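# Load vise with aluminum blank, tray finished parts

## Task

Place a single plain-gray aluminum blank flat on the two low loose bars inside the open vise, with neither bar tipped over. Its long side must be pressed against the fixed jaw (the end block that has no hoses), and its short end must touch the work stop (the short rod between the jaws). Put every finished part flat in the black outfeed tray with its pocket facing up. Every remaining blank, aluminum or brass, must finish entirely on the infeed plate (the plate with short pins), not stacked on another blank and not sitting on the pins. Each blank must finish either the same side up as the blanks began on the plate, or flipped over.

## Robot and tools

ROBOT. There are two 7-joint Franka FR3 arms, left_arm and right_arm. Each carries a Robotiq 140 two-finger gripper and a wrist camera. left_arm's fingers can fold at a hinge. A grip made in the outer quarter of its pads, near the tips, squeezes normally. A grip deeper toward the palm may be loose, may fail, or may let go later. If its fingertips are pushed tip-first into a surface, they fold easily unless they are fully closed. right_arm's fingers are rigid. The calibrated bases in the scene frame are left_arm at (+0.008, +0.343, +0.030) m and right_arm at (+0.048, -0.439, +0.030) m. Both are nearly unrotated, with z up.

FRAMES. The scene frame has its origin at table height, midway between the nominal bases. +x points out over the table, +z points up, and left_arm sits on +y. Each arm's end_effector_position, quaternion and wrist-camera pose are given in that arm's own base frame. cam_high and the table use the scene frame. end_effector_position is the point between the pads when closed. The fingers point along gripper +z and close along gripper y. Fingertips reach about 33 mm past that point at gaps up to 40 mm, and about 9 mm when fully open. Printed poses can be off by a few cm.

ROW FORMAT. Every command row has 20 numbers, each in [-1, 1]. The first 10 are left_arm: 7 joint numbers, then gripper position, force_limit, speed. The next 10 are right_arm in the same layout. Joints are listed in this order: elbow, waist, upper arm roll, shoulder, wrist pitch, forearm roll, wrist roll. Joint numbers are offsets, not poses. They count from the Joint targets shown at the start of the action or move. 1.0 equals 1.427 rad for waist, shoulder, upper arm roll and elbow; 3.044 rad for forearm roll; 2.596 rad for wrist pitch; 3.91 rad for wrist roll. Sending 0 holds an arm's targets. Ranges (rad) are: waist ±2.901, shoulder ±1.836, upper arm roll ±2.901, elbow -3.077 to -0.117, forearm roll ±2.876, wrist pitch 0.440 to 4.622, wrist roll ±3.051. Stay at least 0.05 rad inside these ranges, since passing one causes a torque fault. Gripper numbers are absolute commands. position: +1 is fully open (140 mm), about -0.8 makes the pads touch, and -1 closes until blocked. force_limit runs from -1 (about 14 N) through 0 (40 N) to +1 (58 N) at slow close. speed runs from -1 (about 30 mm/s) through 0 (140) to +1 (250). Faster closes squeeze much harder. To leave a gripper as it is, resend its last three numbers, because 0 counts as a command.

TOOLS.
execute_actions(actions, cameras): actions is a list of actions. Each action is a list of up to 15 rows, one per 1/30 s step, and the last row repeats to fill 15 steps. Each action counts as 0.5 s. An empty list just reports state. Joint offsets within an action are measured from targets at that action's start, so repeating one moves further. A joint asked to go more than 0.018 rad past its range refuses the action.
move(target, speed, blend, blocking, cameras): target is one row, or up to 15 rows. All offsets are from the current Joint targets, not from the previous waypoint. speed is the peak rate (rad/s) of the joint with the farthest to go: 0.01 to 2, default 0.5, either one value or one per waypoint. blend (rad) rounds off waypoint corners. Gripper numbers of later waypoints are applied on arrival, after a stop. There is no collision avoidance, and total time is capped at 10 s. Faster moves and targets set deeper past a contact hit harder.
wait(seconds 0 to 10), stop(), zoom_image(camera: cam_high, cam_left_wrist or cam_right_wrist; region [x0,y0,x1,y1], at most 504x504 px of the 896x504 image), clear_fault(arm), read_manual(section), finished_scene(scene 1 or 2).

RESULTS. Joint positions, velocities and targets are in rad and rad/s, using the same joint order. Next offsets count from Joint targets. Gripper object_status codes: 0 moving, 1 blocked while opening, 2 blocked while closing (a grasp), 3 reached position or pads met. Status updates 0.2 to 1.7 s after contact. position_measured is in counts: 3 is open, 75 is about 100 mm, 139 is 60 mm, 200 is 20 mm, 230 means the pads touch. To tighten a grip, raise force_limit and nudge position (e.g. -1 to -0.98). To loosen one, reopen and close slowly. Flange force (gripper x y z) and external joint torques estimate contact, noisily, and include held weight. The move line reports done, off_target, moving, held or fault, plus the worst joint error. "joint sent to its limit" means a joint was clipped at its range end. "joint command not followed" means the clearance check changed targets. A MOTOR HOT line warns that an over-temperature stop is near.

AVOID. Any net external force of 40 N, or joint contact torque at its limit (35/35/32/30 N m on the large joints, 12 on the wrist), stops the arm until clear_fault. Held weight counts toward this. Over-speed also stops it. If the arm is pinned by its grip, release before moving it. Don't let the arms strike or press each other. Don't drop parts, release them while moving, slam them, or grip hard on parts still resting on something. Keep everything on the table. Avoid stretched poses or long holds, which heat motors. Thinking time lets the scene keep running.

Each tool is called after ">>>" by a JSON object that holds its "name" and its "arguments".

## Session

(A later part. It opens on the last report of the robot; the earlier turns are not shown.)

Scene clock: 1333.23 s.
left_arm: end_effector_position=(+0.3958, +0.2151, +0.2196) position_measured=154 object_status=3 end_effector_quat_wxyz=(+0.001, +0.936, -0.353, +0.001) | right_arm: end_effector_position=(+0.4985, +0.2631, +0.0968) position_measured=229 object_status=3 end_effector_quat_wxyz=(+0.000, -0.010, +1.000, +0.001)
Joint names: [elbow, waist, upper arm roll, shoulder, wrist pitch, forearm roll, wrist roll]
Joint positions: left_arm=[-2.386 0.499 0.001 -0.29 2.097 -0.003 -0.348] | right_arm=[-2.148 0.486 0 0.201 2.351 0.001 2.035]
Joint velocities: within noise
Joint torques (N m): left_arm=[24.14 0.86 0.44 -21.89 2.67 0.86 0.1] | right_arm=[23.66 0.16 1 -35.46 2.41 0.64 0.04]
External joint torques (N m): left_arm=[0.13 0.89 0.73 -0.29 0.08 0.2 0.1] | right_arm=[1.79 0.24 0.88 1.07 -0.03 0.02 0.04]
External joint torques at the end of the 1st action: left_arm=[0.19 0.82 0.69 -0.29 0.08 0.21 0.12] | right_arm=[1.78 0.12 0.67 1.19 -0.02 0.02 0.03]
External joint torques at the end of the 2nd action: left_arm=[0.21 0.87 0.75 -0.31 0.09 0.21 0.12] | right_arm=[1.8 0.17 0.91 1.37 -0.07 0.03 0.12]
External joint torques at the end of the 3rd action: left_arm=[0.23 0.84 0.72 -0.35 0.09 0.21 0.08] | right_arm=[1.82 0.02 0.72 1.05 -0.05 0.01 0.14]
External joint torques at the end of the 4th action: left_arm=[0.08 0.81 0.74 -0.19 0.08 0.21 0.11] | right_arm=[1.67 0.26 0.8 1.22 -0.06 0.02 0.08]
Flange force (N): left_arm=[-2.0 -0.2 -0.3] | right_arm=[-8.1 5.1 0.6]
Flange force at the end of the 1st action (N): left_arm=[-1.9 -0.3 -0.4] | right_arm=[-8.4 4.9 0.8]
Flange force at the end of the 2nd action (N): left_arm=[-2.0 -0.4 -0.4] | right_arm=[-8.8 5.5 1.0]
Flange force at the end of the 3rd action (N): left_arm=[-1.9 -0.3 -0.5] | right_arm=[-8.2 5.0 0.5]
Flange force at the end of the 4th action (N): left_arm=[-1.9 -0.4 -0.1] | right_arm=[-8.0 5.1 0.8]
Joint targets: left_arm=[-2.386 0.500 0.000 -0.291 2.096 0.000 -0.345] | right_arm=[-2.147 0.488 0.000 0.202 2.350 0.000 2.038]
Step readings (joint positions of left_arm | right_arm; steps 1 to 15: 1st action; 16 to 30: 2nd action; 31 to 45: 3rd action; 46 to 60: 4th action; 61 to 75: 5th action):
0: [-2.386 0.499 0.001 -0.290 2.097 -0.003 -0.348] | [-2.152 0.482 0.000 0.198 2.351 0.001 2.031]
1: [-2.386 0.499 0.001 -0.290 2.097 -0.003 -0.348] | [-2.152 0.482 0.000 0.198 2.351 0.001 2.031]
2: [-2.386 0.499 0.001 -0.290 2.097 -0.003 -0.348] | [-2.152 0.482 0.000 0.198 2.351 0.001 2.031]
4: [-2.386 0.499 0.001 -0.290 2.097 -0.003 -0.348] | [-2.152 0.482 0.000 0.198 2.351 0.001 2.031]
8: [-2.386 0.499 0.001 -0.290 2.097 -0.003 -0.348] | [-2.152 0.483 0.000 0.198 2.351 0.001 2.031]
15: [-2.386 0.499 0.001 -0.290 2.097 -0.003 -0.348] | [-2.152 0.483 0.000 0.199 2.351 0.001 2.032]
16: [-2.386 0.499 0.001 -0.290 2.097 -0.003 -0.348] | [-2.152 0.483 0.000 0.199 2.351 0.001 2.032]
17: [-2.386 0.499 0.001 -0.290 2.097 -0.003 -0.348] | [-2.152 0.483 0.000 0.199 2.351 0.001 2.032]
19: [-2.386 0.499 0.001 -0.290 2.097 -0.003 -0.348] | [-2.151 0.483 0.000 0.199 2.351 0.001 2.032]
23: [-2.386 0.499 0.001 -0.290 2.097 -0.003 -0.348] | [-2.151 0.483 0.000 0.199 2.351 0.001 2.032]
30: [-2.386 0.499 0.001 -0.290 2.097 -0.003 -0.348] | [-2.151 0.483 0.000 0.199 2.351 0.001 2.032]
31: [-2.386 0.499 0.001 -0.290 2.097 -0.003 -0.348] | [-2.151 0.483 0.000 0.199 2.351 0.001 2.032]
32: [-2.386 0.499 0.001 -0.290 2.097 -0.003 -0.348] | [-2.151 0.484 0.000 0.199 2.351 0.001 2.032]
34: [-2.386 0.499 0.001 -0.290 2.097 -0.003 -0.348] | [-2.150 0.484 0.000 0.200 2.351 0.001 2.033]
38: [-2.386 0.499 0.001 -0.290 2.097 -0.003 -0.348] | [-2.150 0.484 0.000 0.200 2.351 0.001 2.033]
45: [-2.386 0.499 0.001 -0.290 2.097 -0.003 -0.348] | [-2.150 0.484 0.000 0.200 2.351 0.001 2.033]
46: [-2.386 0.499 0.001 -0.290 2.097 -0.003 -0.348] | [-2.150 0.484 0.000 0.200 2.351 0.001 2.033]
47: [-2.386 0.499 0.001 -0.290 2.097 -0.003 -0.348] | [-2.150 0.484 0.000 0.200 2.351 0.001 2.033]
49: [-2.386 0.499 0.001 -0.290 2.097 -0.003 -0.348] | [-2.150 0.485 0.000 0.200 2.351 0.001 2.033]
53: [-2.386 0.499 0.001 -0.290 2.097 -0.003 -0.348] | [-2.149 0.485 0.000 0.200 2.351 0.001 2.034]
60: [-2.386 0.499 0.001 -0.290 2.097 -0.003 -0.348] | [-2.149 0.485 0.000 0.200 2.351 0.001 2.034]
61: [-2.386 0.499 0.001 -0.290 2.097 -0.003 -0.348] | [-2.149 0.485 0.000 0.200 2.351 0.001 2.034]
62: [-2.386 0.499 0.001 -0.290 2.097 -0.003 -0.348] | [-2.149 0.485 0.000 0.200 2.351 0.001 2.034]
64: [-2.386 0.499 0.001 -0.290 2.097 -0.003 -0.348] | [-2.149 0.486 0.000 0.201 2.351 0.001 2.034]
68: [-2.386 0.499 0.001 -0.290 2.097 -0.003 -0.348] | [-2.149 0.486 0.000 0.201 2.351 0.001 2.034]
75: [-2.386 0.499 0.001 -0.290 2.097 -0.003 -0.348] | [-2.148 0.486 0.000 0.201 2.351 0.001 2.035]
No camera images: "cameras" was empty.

>>> {"name": "execute_actions", "arguments": {"actions": [[[0,0,0,0,0,0,0,-0.2,-0.05,-1,0.00059315,0.0005548,0,0.0004138,-0.0000986,0,0.0002025,-0.8,-0.05,-0.6]],[[0,0,0,0,0,0,0,-0.2,-0.05,-1,0.00059315,0.0005548,0,0.0004138,-0.0000986,0,0.0002025,-0.8,-0.05,-0.6]]], "cameras": []}}

>>> {"name": "execute_actions", "arguments": {"actions": [[[0,0,0,0,0,0,0,-0.2,-0.05,-1,0.00059315,0.0005548,0,0.0004138,-0.0000986,0,0.0002025,-0.8,-0.05,-0.6]]], "cameras": []}}

Scene clock: 1336.50 s.
left_arm: end_effector_position=(+0.3958, +0.2151, +0.2196) position_measured=154 object_status=3 end_effector_quat_wxyz=(+0.001, +0.936, -0.353, +0.001) | right_arm: end_effector_position=(+0.4986, +0.2638, +0.0968) position_measured=229 object_status=3 end_effector_quat_wxyz=(+0.001, -0.010, +1.000, +0.001)
Joint names: [elbow, waist, upper arm roll, shoulder, wrist pitch, forearm roll, wrist roll]
Joint positions: left_arm=[-2.386 0.499 0.001 -0.29 2.097 -0.003 -0.348] | right_arm=[-2.147 0.487 0 0.202 2.351 0.001 2.036]
Joint velocities: within noise
Joint torques (N m): left_arm=[24.18 0.86 0.44 -21.87 2.69 0.86 0.1] | right_arm=[23.84 0.49 1.55 -35.38 2.55 0.69 0.11]
External joint torques (N m): left_arm=[0.22 0.84 0.67 -0.34 0.1 0.21 0.1] | right_arm=[1.85 0.39 1.26 1.33 0.09 0.07 0.11]
External joint torques at the end of the 1st action: left_arm=[0.09 0.88 0.75 -0.22 0.07 0.2 0.1] | right_arm=[1.85 0.09 0.69 1.22 -0.05 0.03 0.05]
Flange force (N): left_arm=[-1.9 -0.3 -0.4] | right_arm=[-8.5 5.9 1.2]
Flange force at the end of the 1st action (N): left_arm=[-2.0 -0.3 -0.2] | right_arm=[-8.8 5.1 0.7]
Joint targets: left_arm=[-2.386 0.500 0.000 -0.291 2.096 0.000 -0.345] | right_arm=[-2.145 0.489 0.000 0.204 2.349 0.000 2.040]
Step readings (joint positions of left_arm | right_arm; steps 1 to 15: 1st action; 16 to 30: 2nd action):
0: [-2.386 0.499 0.001 -0.290 2.097 -0.003 -0.348] | [-2.148 0.486 0.000 0.201 2.351 0.001 2.035]
1: [-2.386 0.499 0.001 -0.290 2.097 -0.003 -0.348] | [-2.148 0.486 0.000 0.201 2.351 0.001 2.035]
2: [-2.386 0.499 0.001 -0.290 2.097 -0.003 -0.348] | [-2.148 0.486 0.000 0.201 2.351 0.001 2.035]
4: [-2.386 0.499 0.001 -0.290 2.097 -0.003 -0.348] | [-2.148 0.486 0.000 0.201 2.351 0.001 2.035]
8: [-2.386 0.499 0.001 -0.290 2.097 -0.003 -0.348] | [-2.148 0.487 0.000 0.201 2.351 0.001 2.035]
15: [-2.386 0.499 0.001 -0.290 2.097 -0.003 -0.348] | [-2.148 0.487 0.000 0.201 2.351 0.001 2.035]
16: [-2.386 0.499 0.001 -0.290 2.097 -0.003 -0.348] | [-2.148 0.487 0.000 0.202 2.351 0.001 2.036]
17: [-2.386 0.499 0.001 -0.290 2.097 -0.003 -0.348] | [-2.147 0.487 0.000 0.202 2.351 0.001 2.036]
19: [-2.386 0.499 0.001 -0.290 2.097 -0.003 -0.348] | [-2.147 0.487 0.000 0.202 2.351 0.001 2.036]
23: [-2.386 0.499 0.001 -0.290 2.097 -0.003 -0.348] | [-2.147 0.487 0.000 0.202 2.351 0.001 2.036]
30: [-2.386 0.499 0.001 -0.290 2.097 -0.003 -0.348] | [-2.147 0.487 0.000 0.202 2.351 0.001 2.036]
No camera images: "cameras" was empty.

Scene clock: 1337.20 s.
left_arm: end_effector_position=(+0.3958, +0.2151, +0.2196) position_measured=154 object_status=3 end_effector_quat_wxyz=(+0.001, +0.936, -0.353, +0.001) | right_arm: end_effector_position=(+0.4986, +0.2639, +0.0968) position_measured=229 object_status=3 end_effector_quat_wxyz=(+0.000, -0.010, +1.000, +0.001)
Joint names: [elbow, waist, upper arm roll, shoulder, wrist pitch, forearm roll, wrist roll]
Joint positions: left_arm=[-2.386 0.499 0.001 -0.29 2.097 -0.003 -0.348] | right_arm=[-2.147 0.487 0 0.202 2.35 0.001 2.037]
Joint velocities: within noise
Joint torques (N m): left_arm=[24.19 0.88 0.49 -21.89 2.68 0.87 0.14] | right_arm=[24.07 0.98 1.69 -35.24 2.6 0.71 0.19]
External joint torques (N m): left_arm=[0.22 0.84 0.7 -0.28 0.1 0.22 0.14] | right_arm=[2.02 0.96 1.48 1.53 0.14 0.09 0.19]
Flange force (N): left_arm=[-1.9 -0.5 -0.4] | right_arm=[-9.1 7.3 1.6]
Joint targets: left_arm=[-2.386 0.500 0.000 -0.291 2.096 0.000 -0.345] | right_arm=[-2.144 0.490 0.000 0.204 2.349 0.000 2.040]
Step readings (joint positions of left_arm | right_arm):
0: [-2.386 0.499 0.001 -0.290 2.097 -0.003 -0.348] | [-2.147 0.487 0.000 0.202 2.351 0.001 2.036]
1: [-2.386 0.499 0.001 -0.290 2.097 -0.003 -0.348] | [-2.147 0.487 0.000 0.202 2.351 0.001 2.036]
2: [-2.386 0.499 0.001 -0.290 2.097 -0.003 -0.348] | [-2.147 0.487 0.000 0.202 2.351 0.001 2.036]
4: [-2.386 0.499 0.001 -0.290 2.097 -0.003 -0.348] | [-2.147 0.487 0.000 0.202 2.350 0.001 2.036]
8: [-2.386 0.499 0.001 -0.290 2.097 -0.003 -0.348] | [-2.147 0.487 0.000 0.202 2.350 0.001 2.036]
15: [-2.386 0.499 0.001 -0.290 2.097 -0.003 -0.348] | [-2.147 0.487 0.000 0.202 2.350 0.001 2.036]
No camera images: "cameras" was empty.

>>> {"name": "move", "arguments": {"target": [[0,0,0,0,0,0,0,-0.2,-0.05,-1,-0.0088973,-0.008322,0,-0.006207,0.001479,0,-0.0030372,-0.8,-0.05,-0.6],[0,0,0,0,0,0,0,-0.2,-0.05,-1,0.0159237,-0.008322,0,-0.053145,-0.037966,0,-0.0030372,-0.8,-0.05,-0.6],[0,0,0,0,0,0,0,-0.2,-0.05,-1,0.133146,0.036440,0,-0.023126,-0.086287,0,0.016880,-0.8,-0.05,-0.6]], "speed": [0.02, 0.15, 0.4], "cameras": ["cam_right_wrist"]}}

Scene clock: 1348.47 s.
left_arm: end_effector_position=(+0.3958, +0.2151, +0.2196) position_measured=154 object_status=3 end_effector_quat_wxyz=(+0.001, +0.936, -0.353, +0.001) | right_arm: end_effector_position=(+0.5090, +0.3058, +0.1801) position_measured=229 object_status=3 end_effector_quat_wxyz=(+0.001, -0.005, +1.000, +0.001)
Joint names: [elbow, waist, upper arm roll, shoulder, wrist pitch, forearm roll, wrist roll]
Joint positions: left_arm=[-2.386 0.499 0.001 -0.29 2.097 -0.003 -0.348] | right_arm=[-1.956 0.541 0 0.17 2.13 0.001 2.101]
Joint velocities: left_arm=[within noise] | right_arm=[0 0 0 -0.001 -0.001 0.001 0.007]
Joint torques (N m): left_arm=[24.2 0.81 0.48 -21.91 2.69 0.86 0.09] | right_arm=[25.69 -0.16 0.87 -36.34 2.15 0.76 0.05]
External joint torques (N m): left_arm=[0.16 0.8 0.71 -0.24 0.09 0.21 0.09] | right_arm=[1.9 -0.16 0.7 1.01 -0.29 0.02 0.05]
Flange force (N): left_arm=[-1.8 -0.4 -0.3] | right_arm=[-9.0 5.8 -2.0]
Joint targets: left_arm=[-2.386 0.500 0.000 -0.291 2.096 0.000 -0.345] | right_arm=[-1.954 0.542 0.000 0.171 2.125 0.000 2.106]
move: done
camera_calibration:
cam_right_wrist: T_world_to_cam=[[-0.026959, 0.999624, -0.0049424, -0.281602], [0.936605, 0.0269867, 0.349345, -0.543781], [0.349347, 0.00478891, -0.936981, 0.124997], [0, 0, 0, 1]] pos_world=[0.458049, 0.295572, 0.305695]
Images, in order (width x height): cam_right_wrist 896x504.

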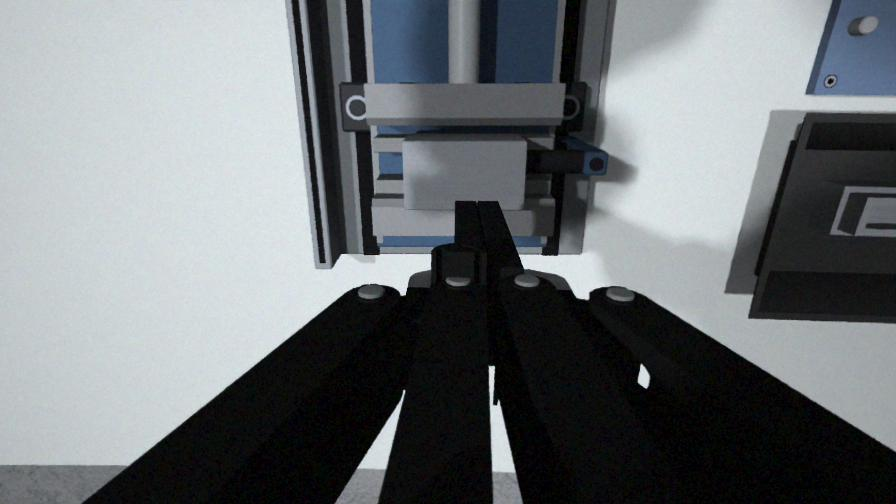

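>>> {"name": "zoom_image", "arguments": {"camera": "cam_right_wrist", "region": [355, 115, 475, 215]}}

>>> {"name": "zoom_image", "arguments": {"camera": "cam_right_wrist", "region": [500, 115, 620, 215]}}

Scaled by 4.200 from the camera's 896x504 image, which has a finer 1280x720 frame.

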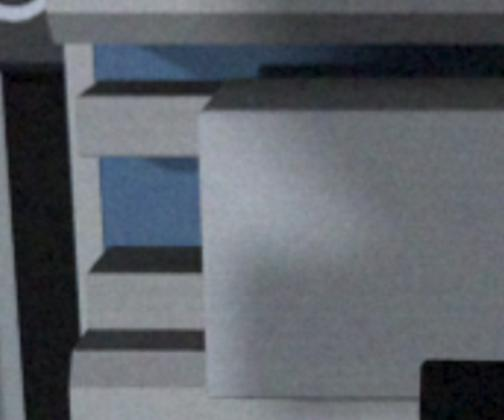

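Scaled by 4.200 from the camera's 896x504 image, which has a finer 1280x720 frame.

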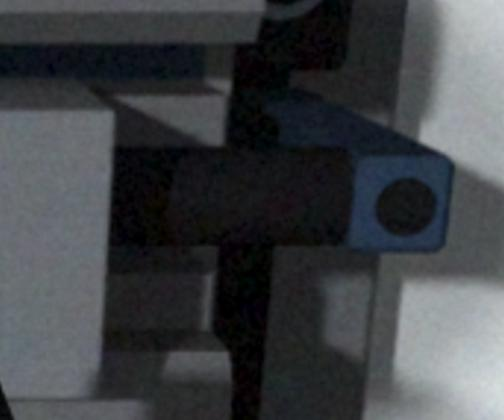

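>>> {"name": "move", "arguments": {"target": [0,0,0,0,0,0,0,-0.2,-0.05,-1,-0.109538,-0.099252,0,-0.083176,0.014491,0,-0.039600,-0.8,-0.05,-0.6], "speed": 0.4, "cameras": ["cam_right_wrist"]}}

>>> {"name": "zoom_image", "arguments": {"camera": "cam_right_wrist", "region": [480, 120, 640, 220]}}

Scene clock: 1393.30 s.
left_arm: end_effector_position=(+0.3958, +0.2151, +0.2196) position_measured=154 object_status=3 end_effector_quat_wxyz=(+0.001, +0.936, -0.353, +0.001) | right_arm: end_effector_position=(+0.5072, +0.2142, +0.1792) position_measured=229 object_status=3 end_effector_quat_wxyz=(-0.002, -0.007, +1.000, -0.001)
Joint names: [elbow, waist, upper arm roll, shoulder, wrist pitch, forearm roll, wrist roll]
Joint positions: left_arm=[-2.386 0.499 0.001 -0.29 2.097 -0.003 -0.348] | right_arm=[-2.109 0.401 -0.002 0.054 2.159 0.001 1.956]
Joint velocities: left_arm=[within noise] | right_arm=[0.001 0 0 -0.001 0 0 -0.007]
Joint torques (N m): left_arm=[24.2 0.8 0.49 -21.92 2.7 0.86 0.09] | right_arm=[24.66 -0.31 1.17 -33.38 2.66 0.72 -0.27]
External joint torques (N m): left_arm=[0.07 0.86 0.8 -0.16 0.08 0.21 0.09] | right_arm=[0.95 -0.3 1.12 0.11 0.21 0 -0.27]
Flange force (N): left_arm=[-2.0 -0.4 -0.1] | right_arm=[-3.3 1.5 -0.6]
Joint targets: left_arm=[-2.386 0.500 0.000 -0.291 2.096 0.000 -0.345] | right_arm=[-2.111 0.400 0.000 0.053 2.163 0.000 1.952]
move: done
camera_calibration:
cam_right_wrist: T_world_to_cam=[[-0.0304945, 0.999498, -0.00854801, -0.187657], [0.939039, 0.0315778, 0.342358, -0.540353], [0.342457, 0.00241314, -0.939531, 0.12969], [0, 0, 0, 1]] pos_world=[0.457276, 0.204314, 0.305238]
Images, in order (width x height): cam_right_wrist 896x504.

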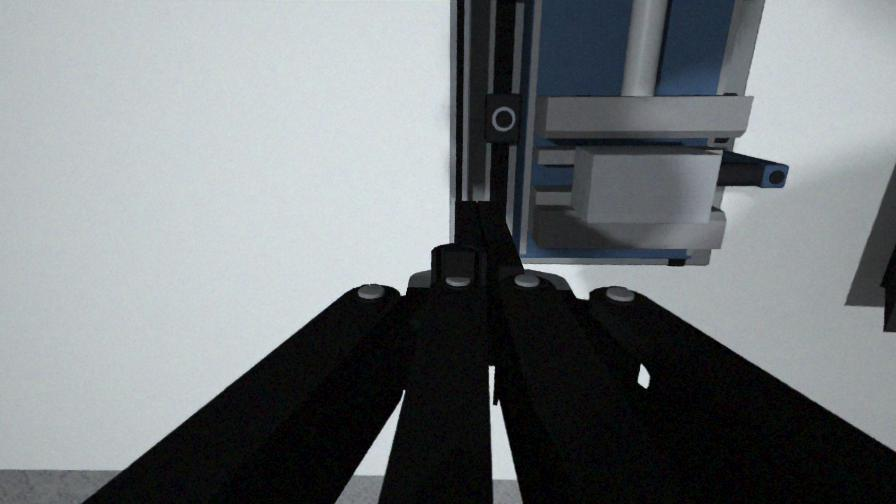

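Scaled by 3.150 from the camera's 896x504 image, which has a finer 1280x720 frame.

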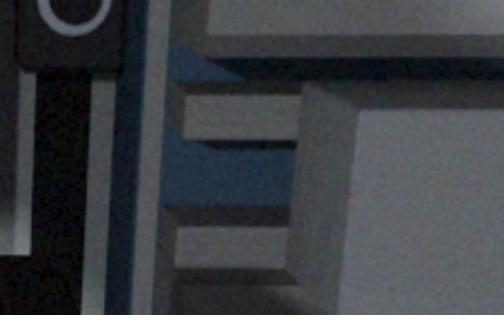

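>>> {"name": "move", "arguments": {"target": [0,0,0,0,0,0,0,-0.2,-0.05,-1,0.258847,0.182578,0,0.188258,-0.038802,0,0.066634,-0.8,-0.05,-0.6], "speed": 0.5, "cameras": ["cam_right_wrist"]}}

>>> {"name": "zoom_image", "arguments": {"camera": "cam_right_wrist", "region": [330, 120, 490, 220]}}

Scene clock: 1407.37 s.
left_arm: end_effector_position=(+0.3958, +0.2151, +0.2196) position_measured=154 object_status=3 end_effector_quat_wxyz=(+0.001, +0.936, -0.353, +0.001) | right_arm: end_effector_position=(+0.5078, +0.3965, +0.1802) position_measured=229 object_status=3 end_effector_quat_wxyz=(+0.001, -0.013, +1.000, +0.002)
Joint names: [elbow, waist, upper arm roll, shoulder, wrist pitch, forearm roll, wrist roll]
Joint positions: left_arm=[-2.386 0.499 0.001 -0.29 2.097 -0.003 -0.348] | right_arm=[-1.743 0.661 0.001 0.32 2.066 0.001 2.207]
Joint velocities: left_arm=[within noise] | right_arm=[0 -0.001 0 -0.001 -0.001 0 0.005]
Joint torques (N m): left_arm=[24.2 0.86 0.5 -21.9 2.67 0.85 0.12] | right_arm=[26 -0.31 0.78 -41.52 2.16 0.81 0.04]
External joint torques (N m): left_arm=[0.22 0.94 0.84 -0.26 0.09 0.2 0.12] | right_arm=[1.83 -0.5 0.3 0.99 -0.3 0.03 0.04]
Flange force (N): left_arm=[-2.1 -0.6 -0.4] | right_arm=[-9.6 6.7 -2.2]
Joint targets: left_arm=[-2.386 0.500 0.000 -0.291 2.096 0.000 -0.345] | right_arm=[-1.741 0.661 0.000 0.321 2.062 0.000 2.212]
move: done
camera_calibration:
cam_right_wrist: T_world_to_cam=[[-0.0430224, 0.999065, -0.00435057, -0.364034], [0.936295, 0.0418379, 0.348714, -0.550787], [0.34857, 0.0109291, -0.937219, 0.123108], [0, 0, 0, 1]] pos_world=[0.457126, 0.385391, 0.305862]
Images, in order (width x height): cam_right_wrist 896x504.

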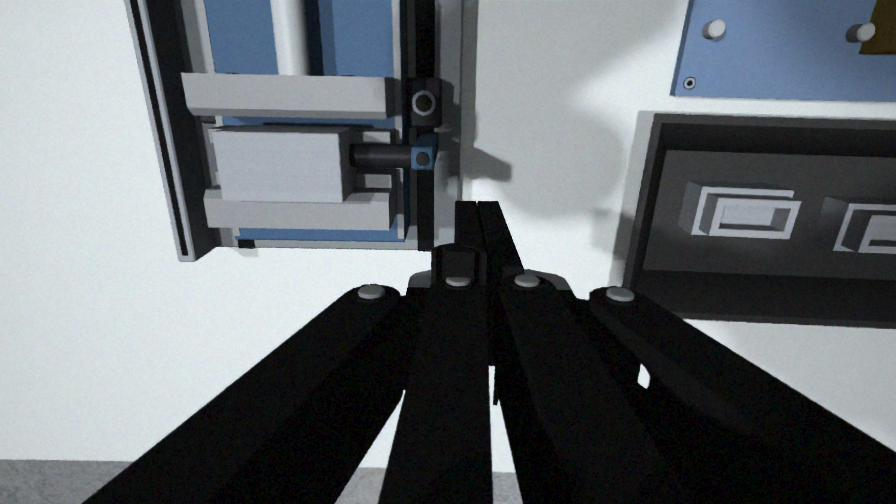

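Scaled by 3.150 from the camera's 896x504 image, which has a finer 1280x720 frame.

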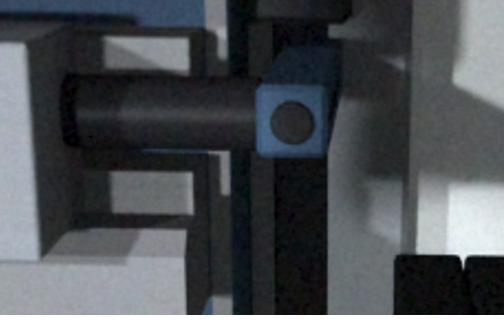

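>>> {"name": "zoom_image", "arguments": {"camera": "cam_right_wrist", "region": [330, 130, 390, 180]}}

>>> {"name": "zoom_image", "arguments": {"camera": "cam_right_wrist", "region": [640, 130, 896, 330]}}

Scaled by 8.400 from the camera's 896x504 image, which has a finer 1280x720 frame.

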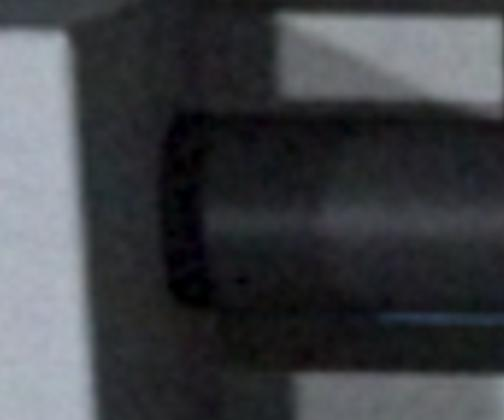

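Scaled by 1.969 from the camera's 896x504 image, which has a finer 1280x720 frame.

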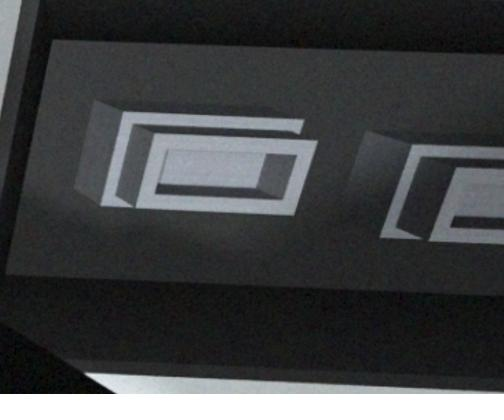

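>>> {"name": "finished_scene", "arguments": {"scene": 1}}

The scene is finished: the task was done.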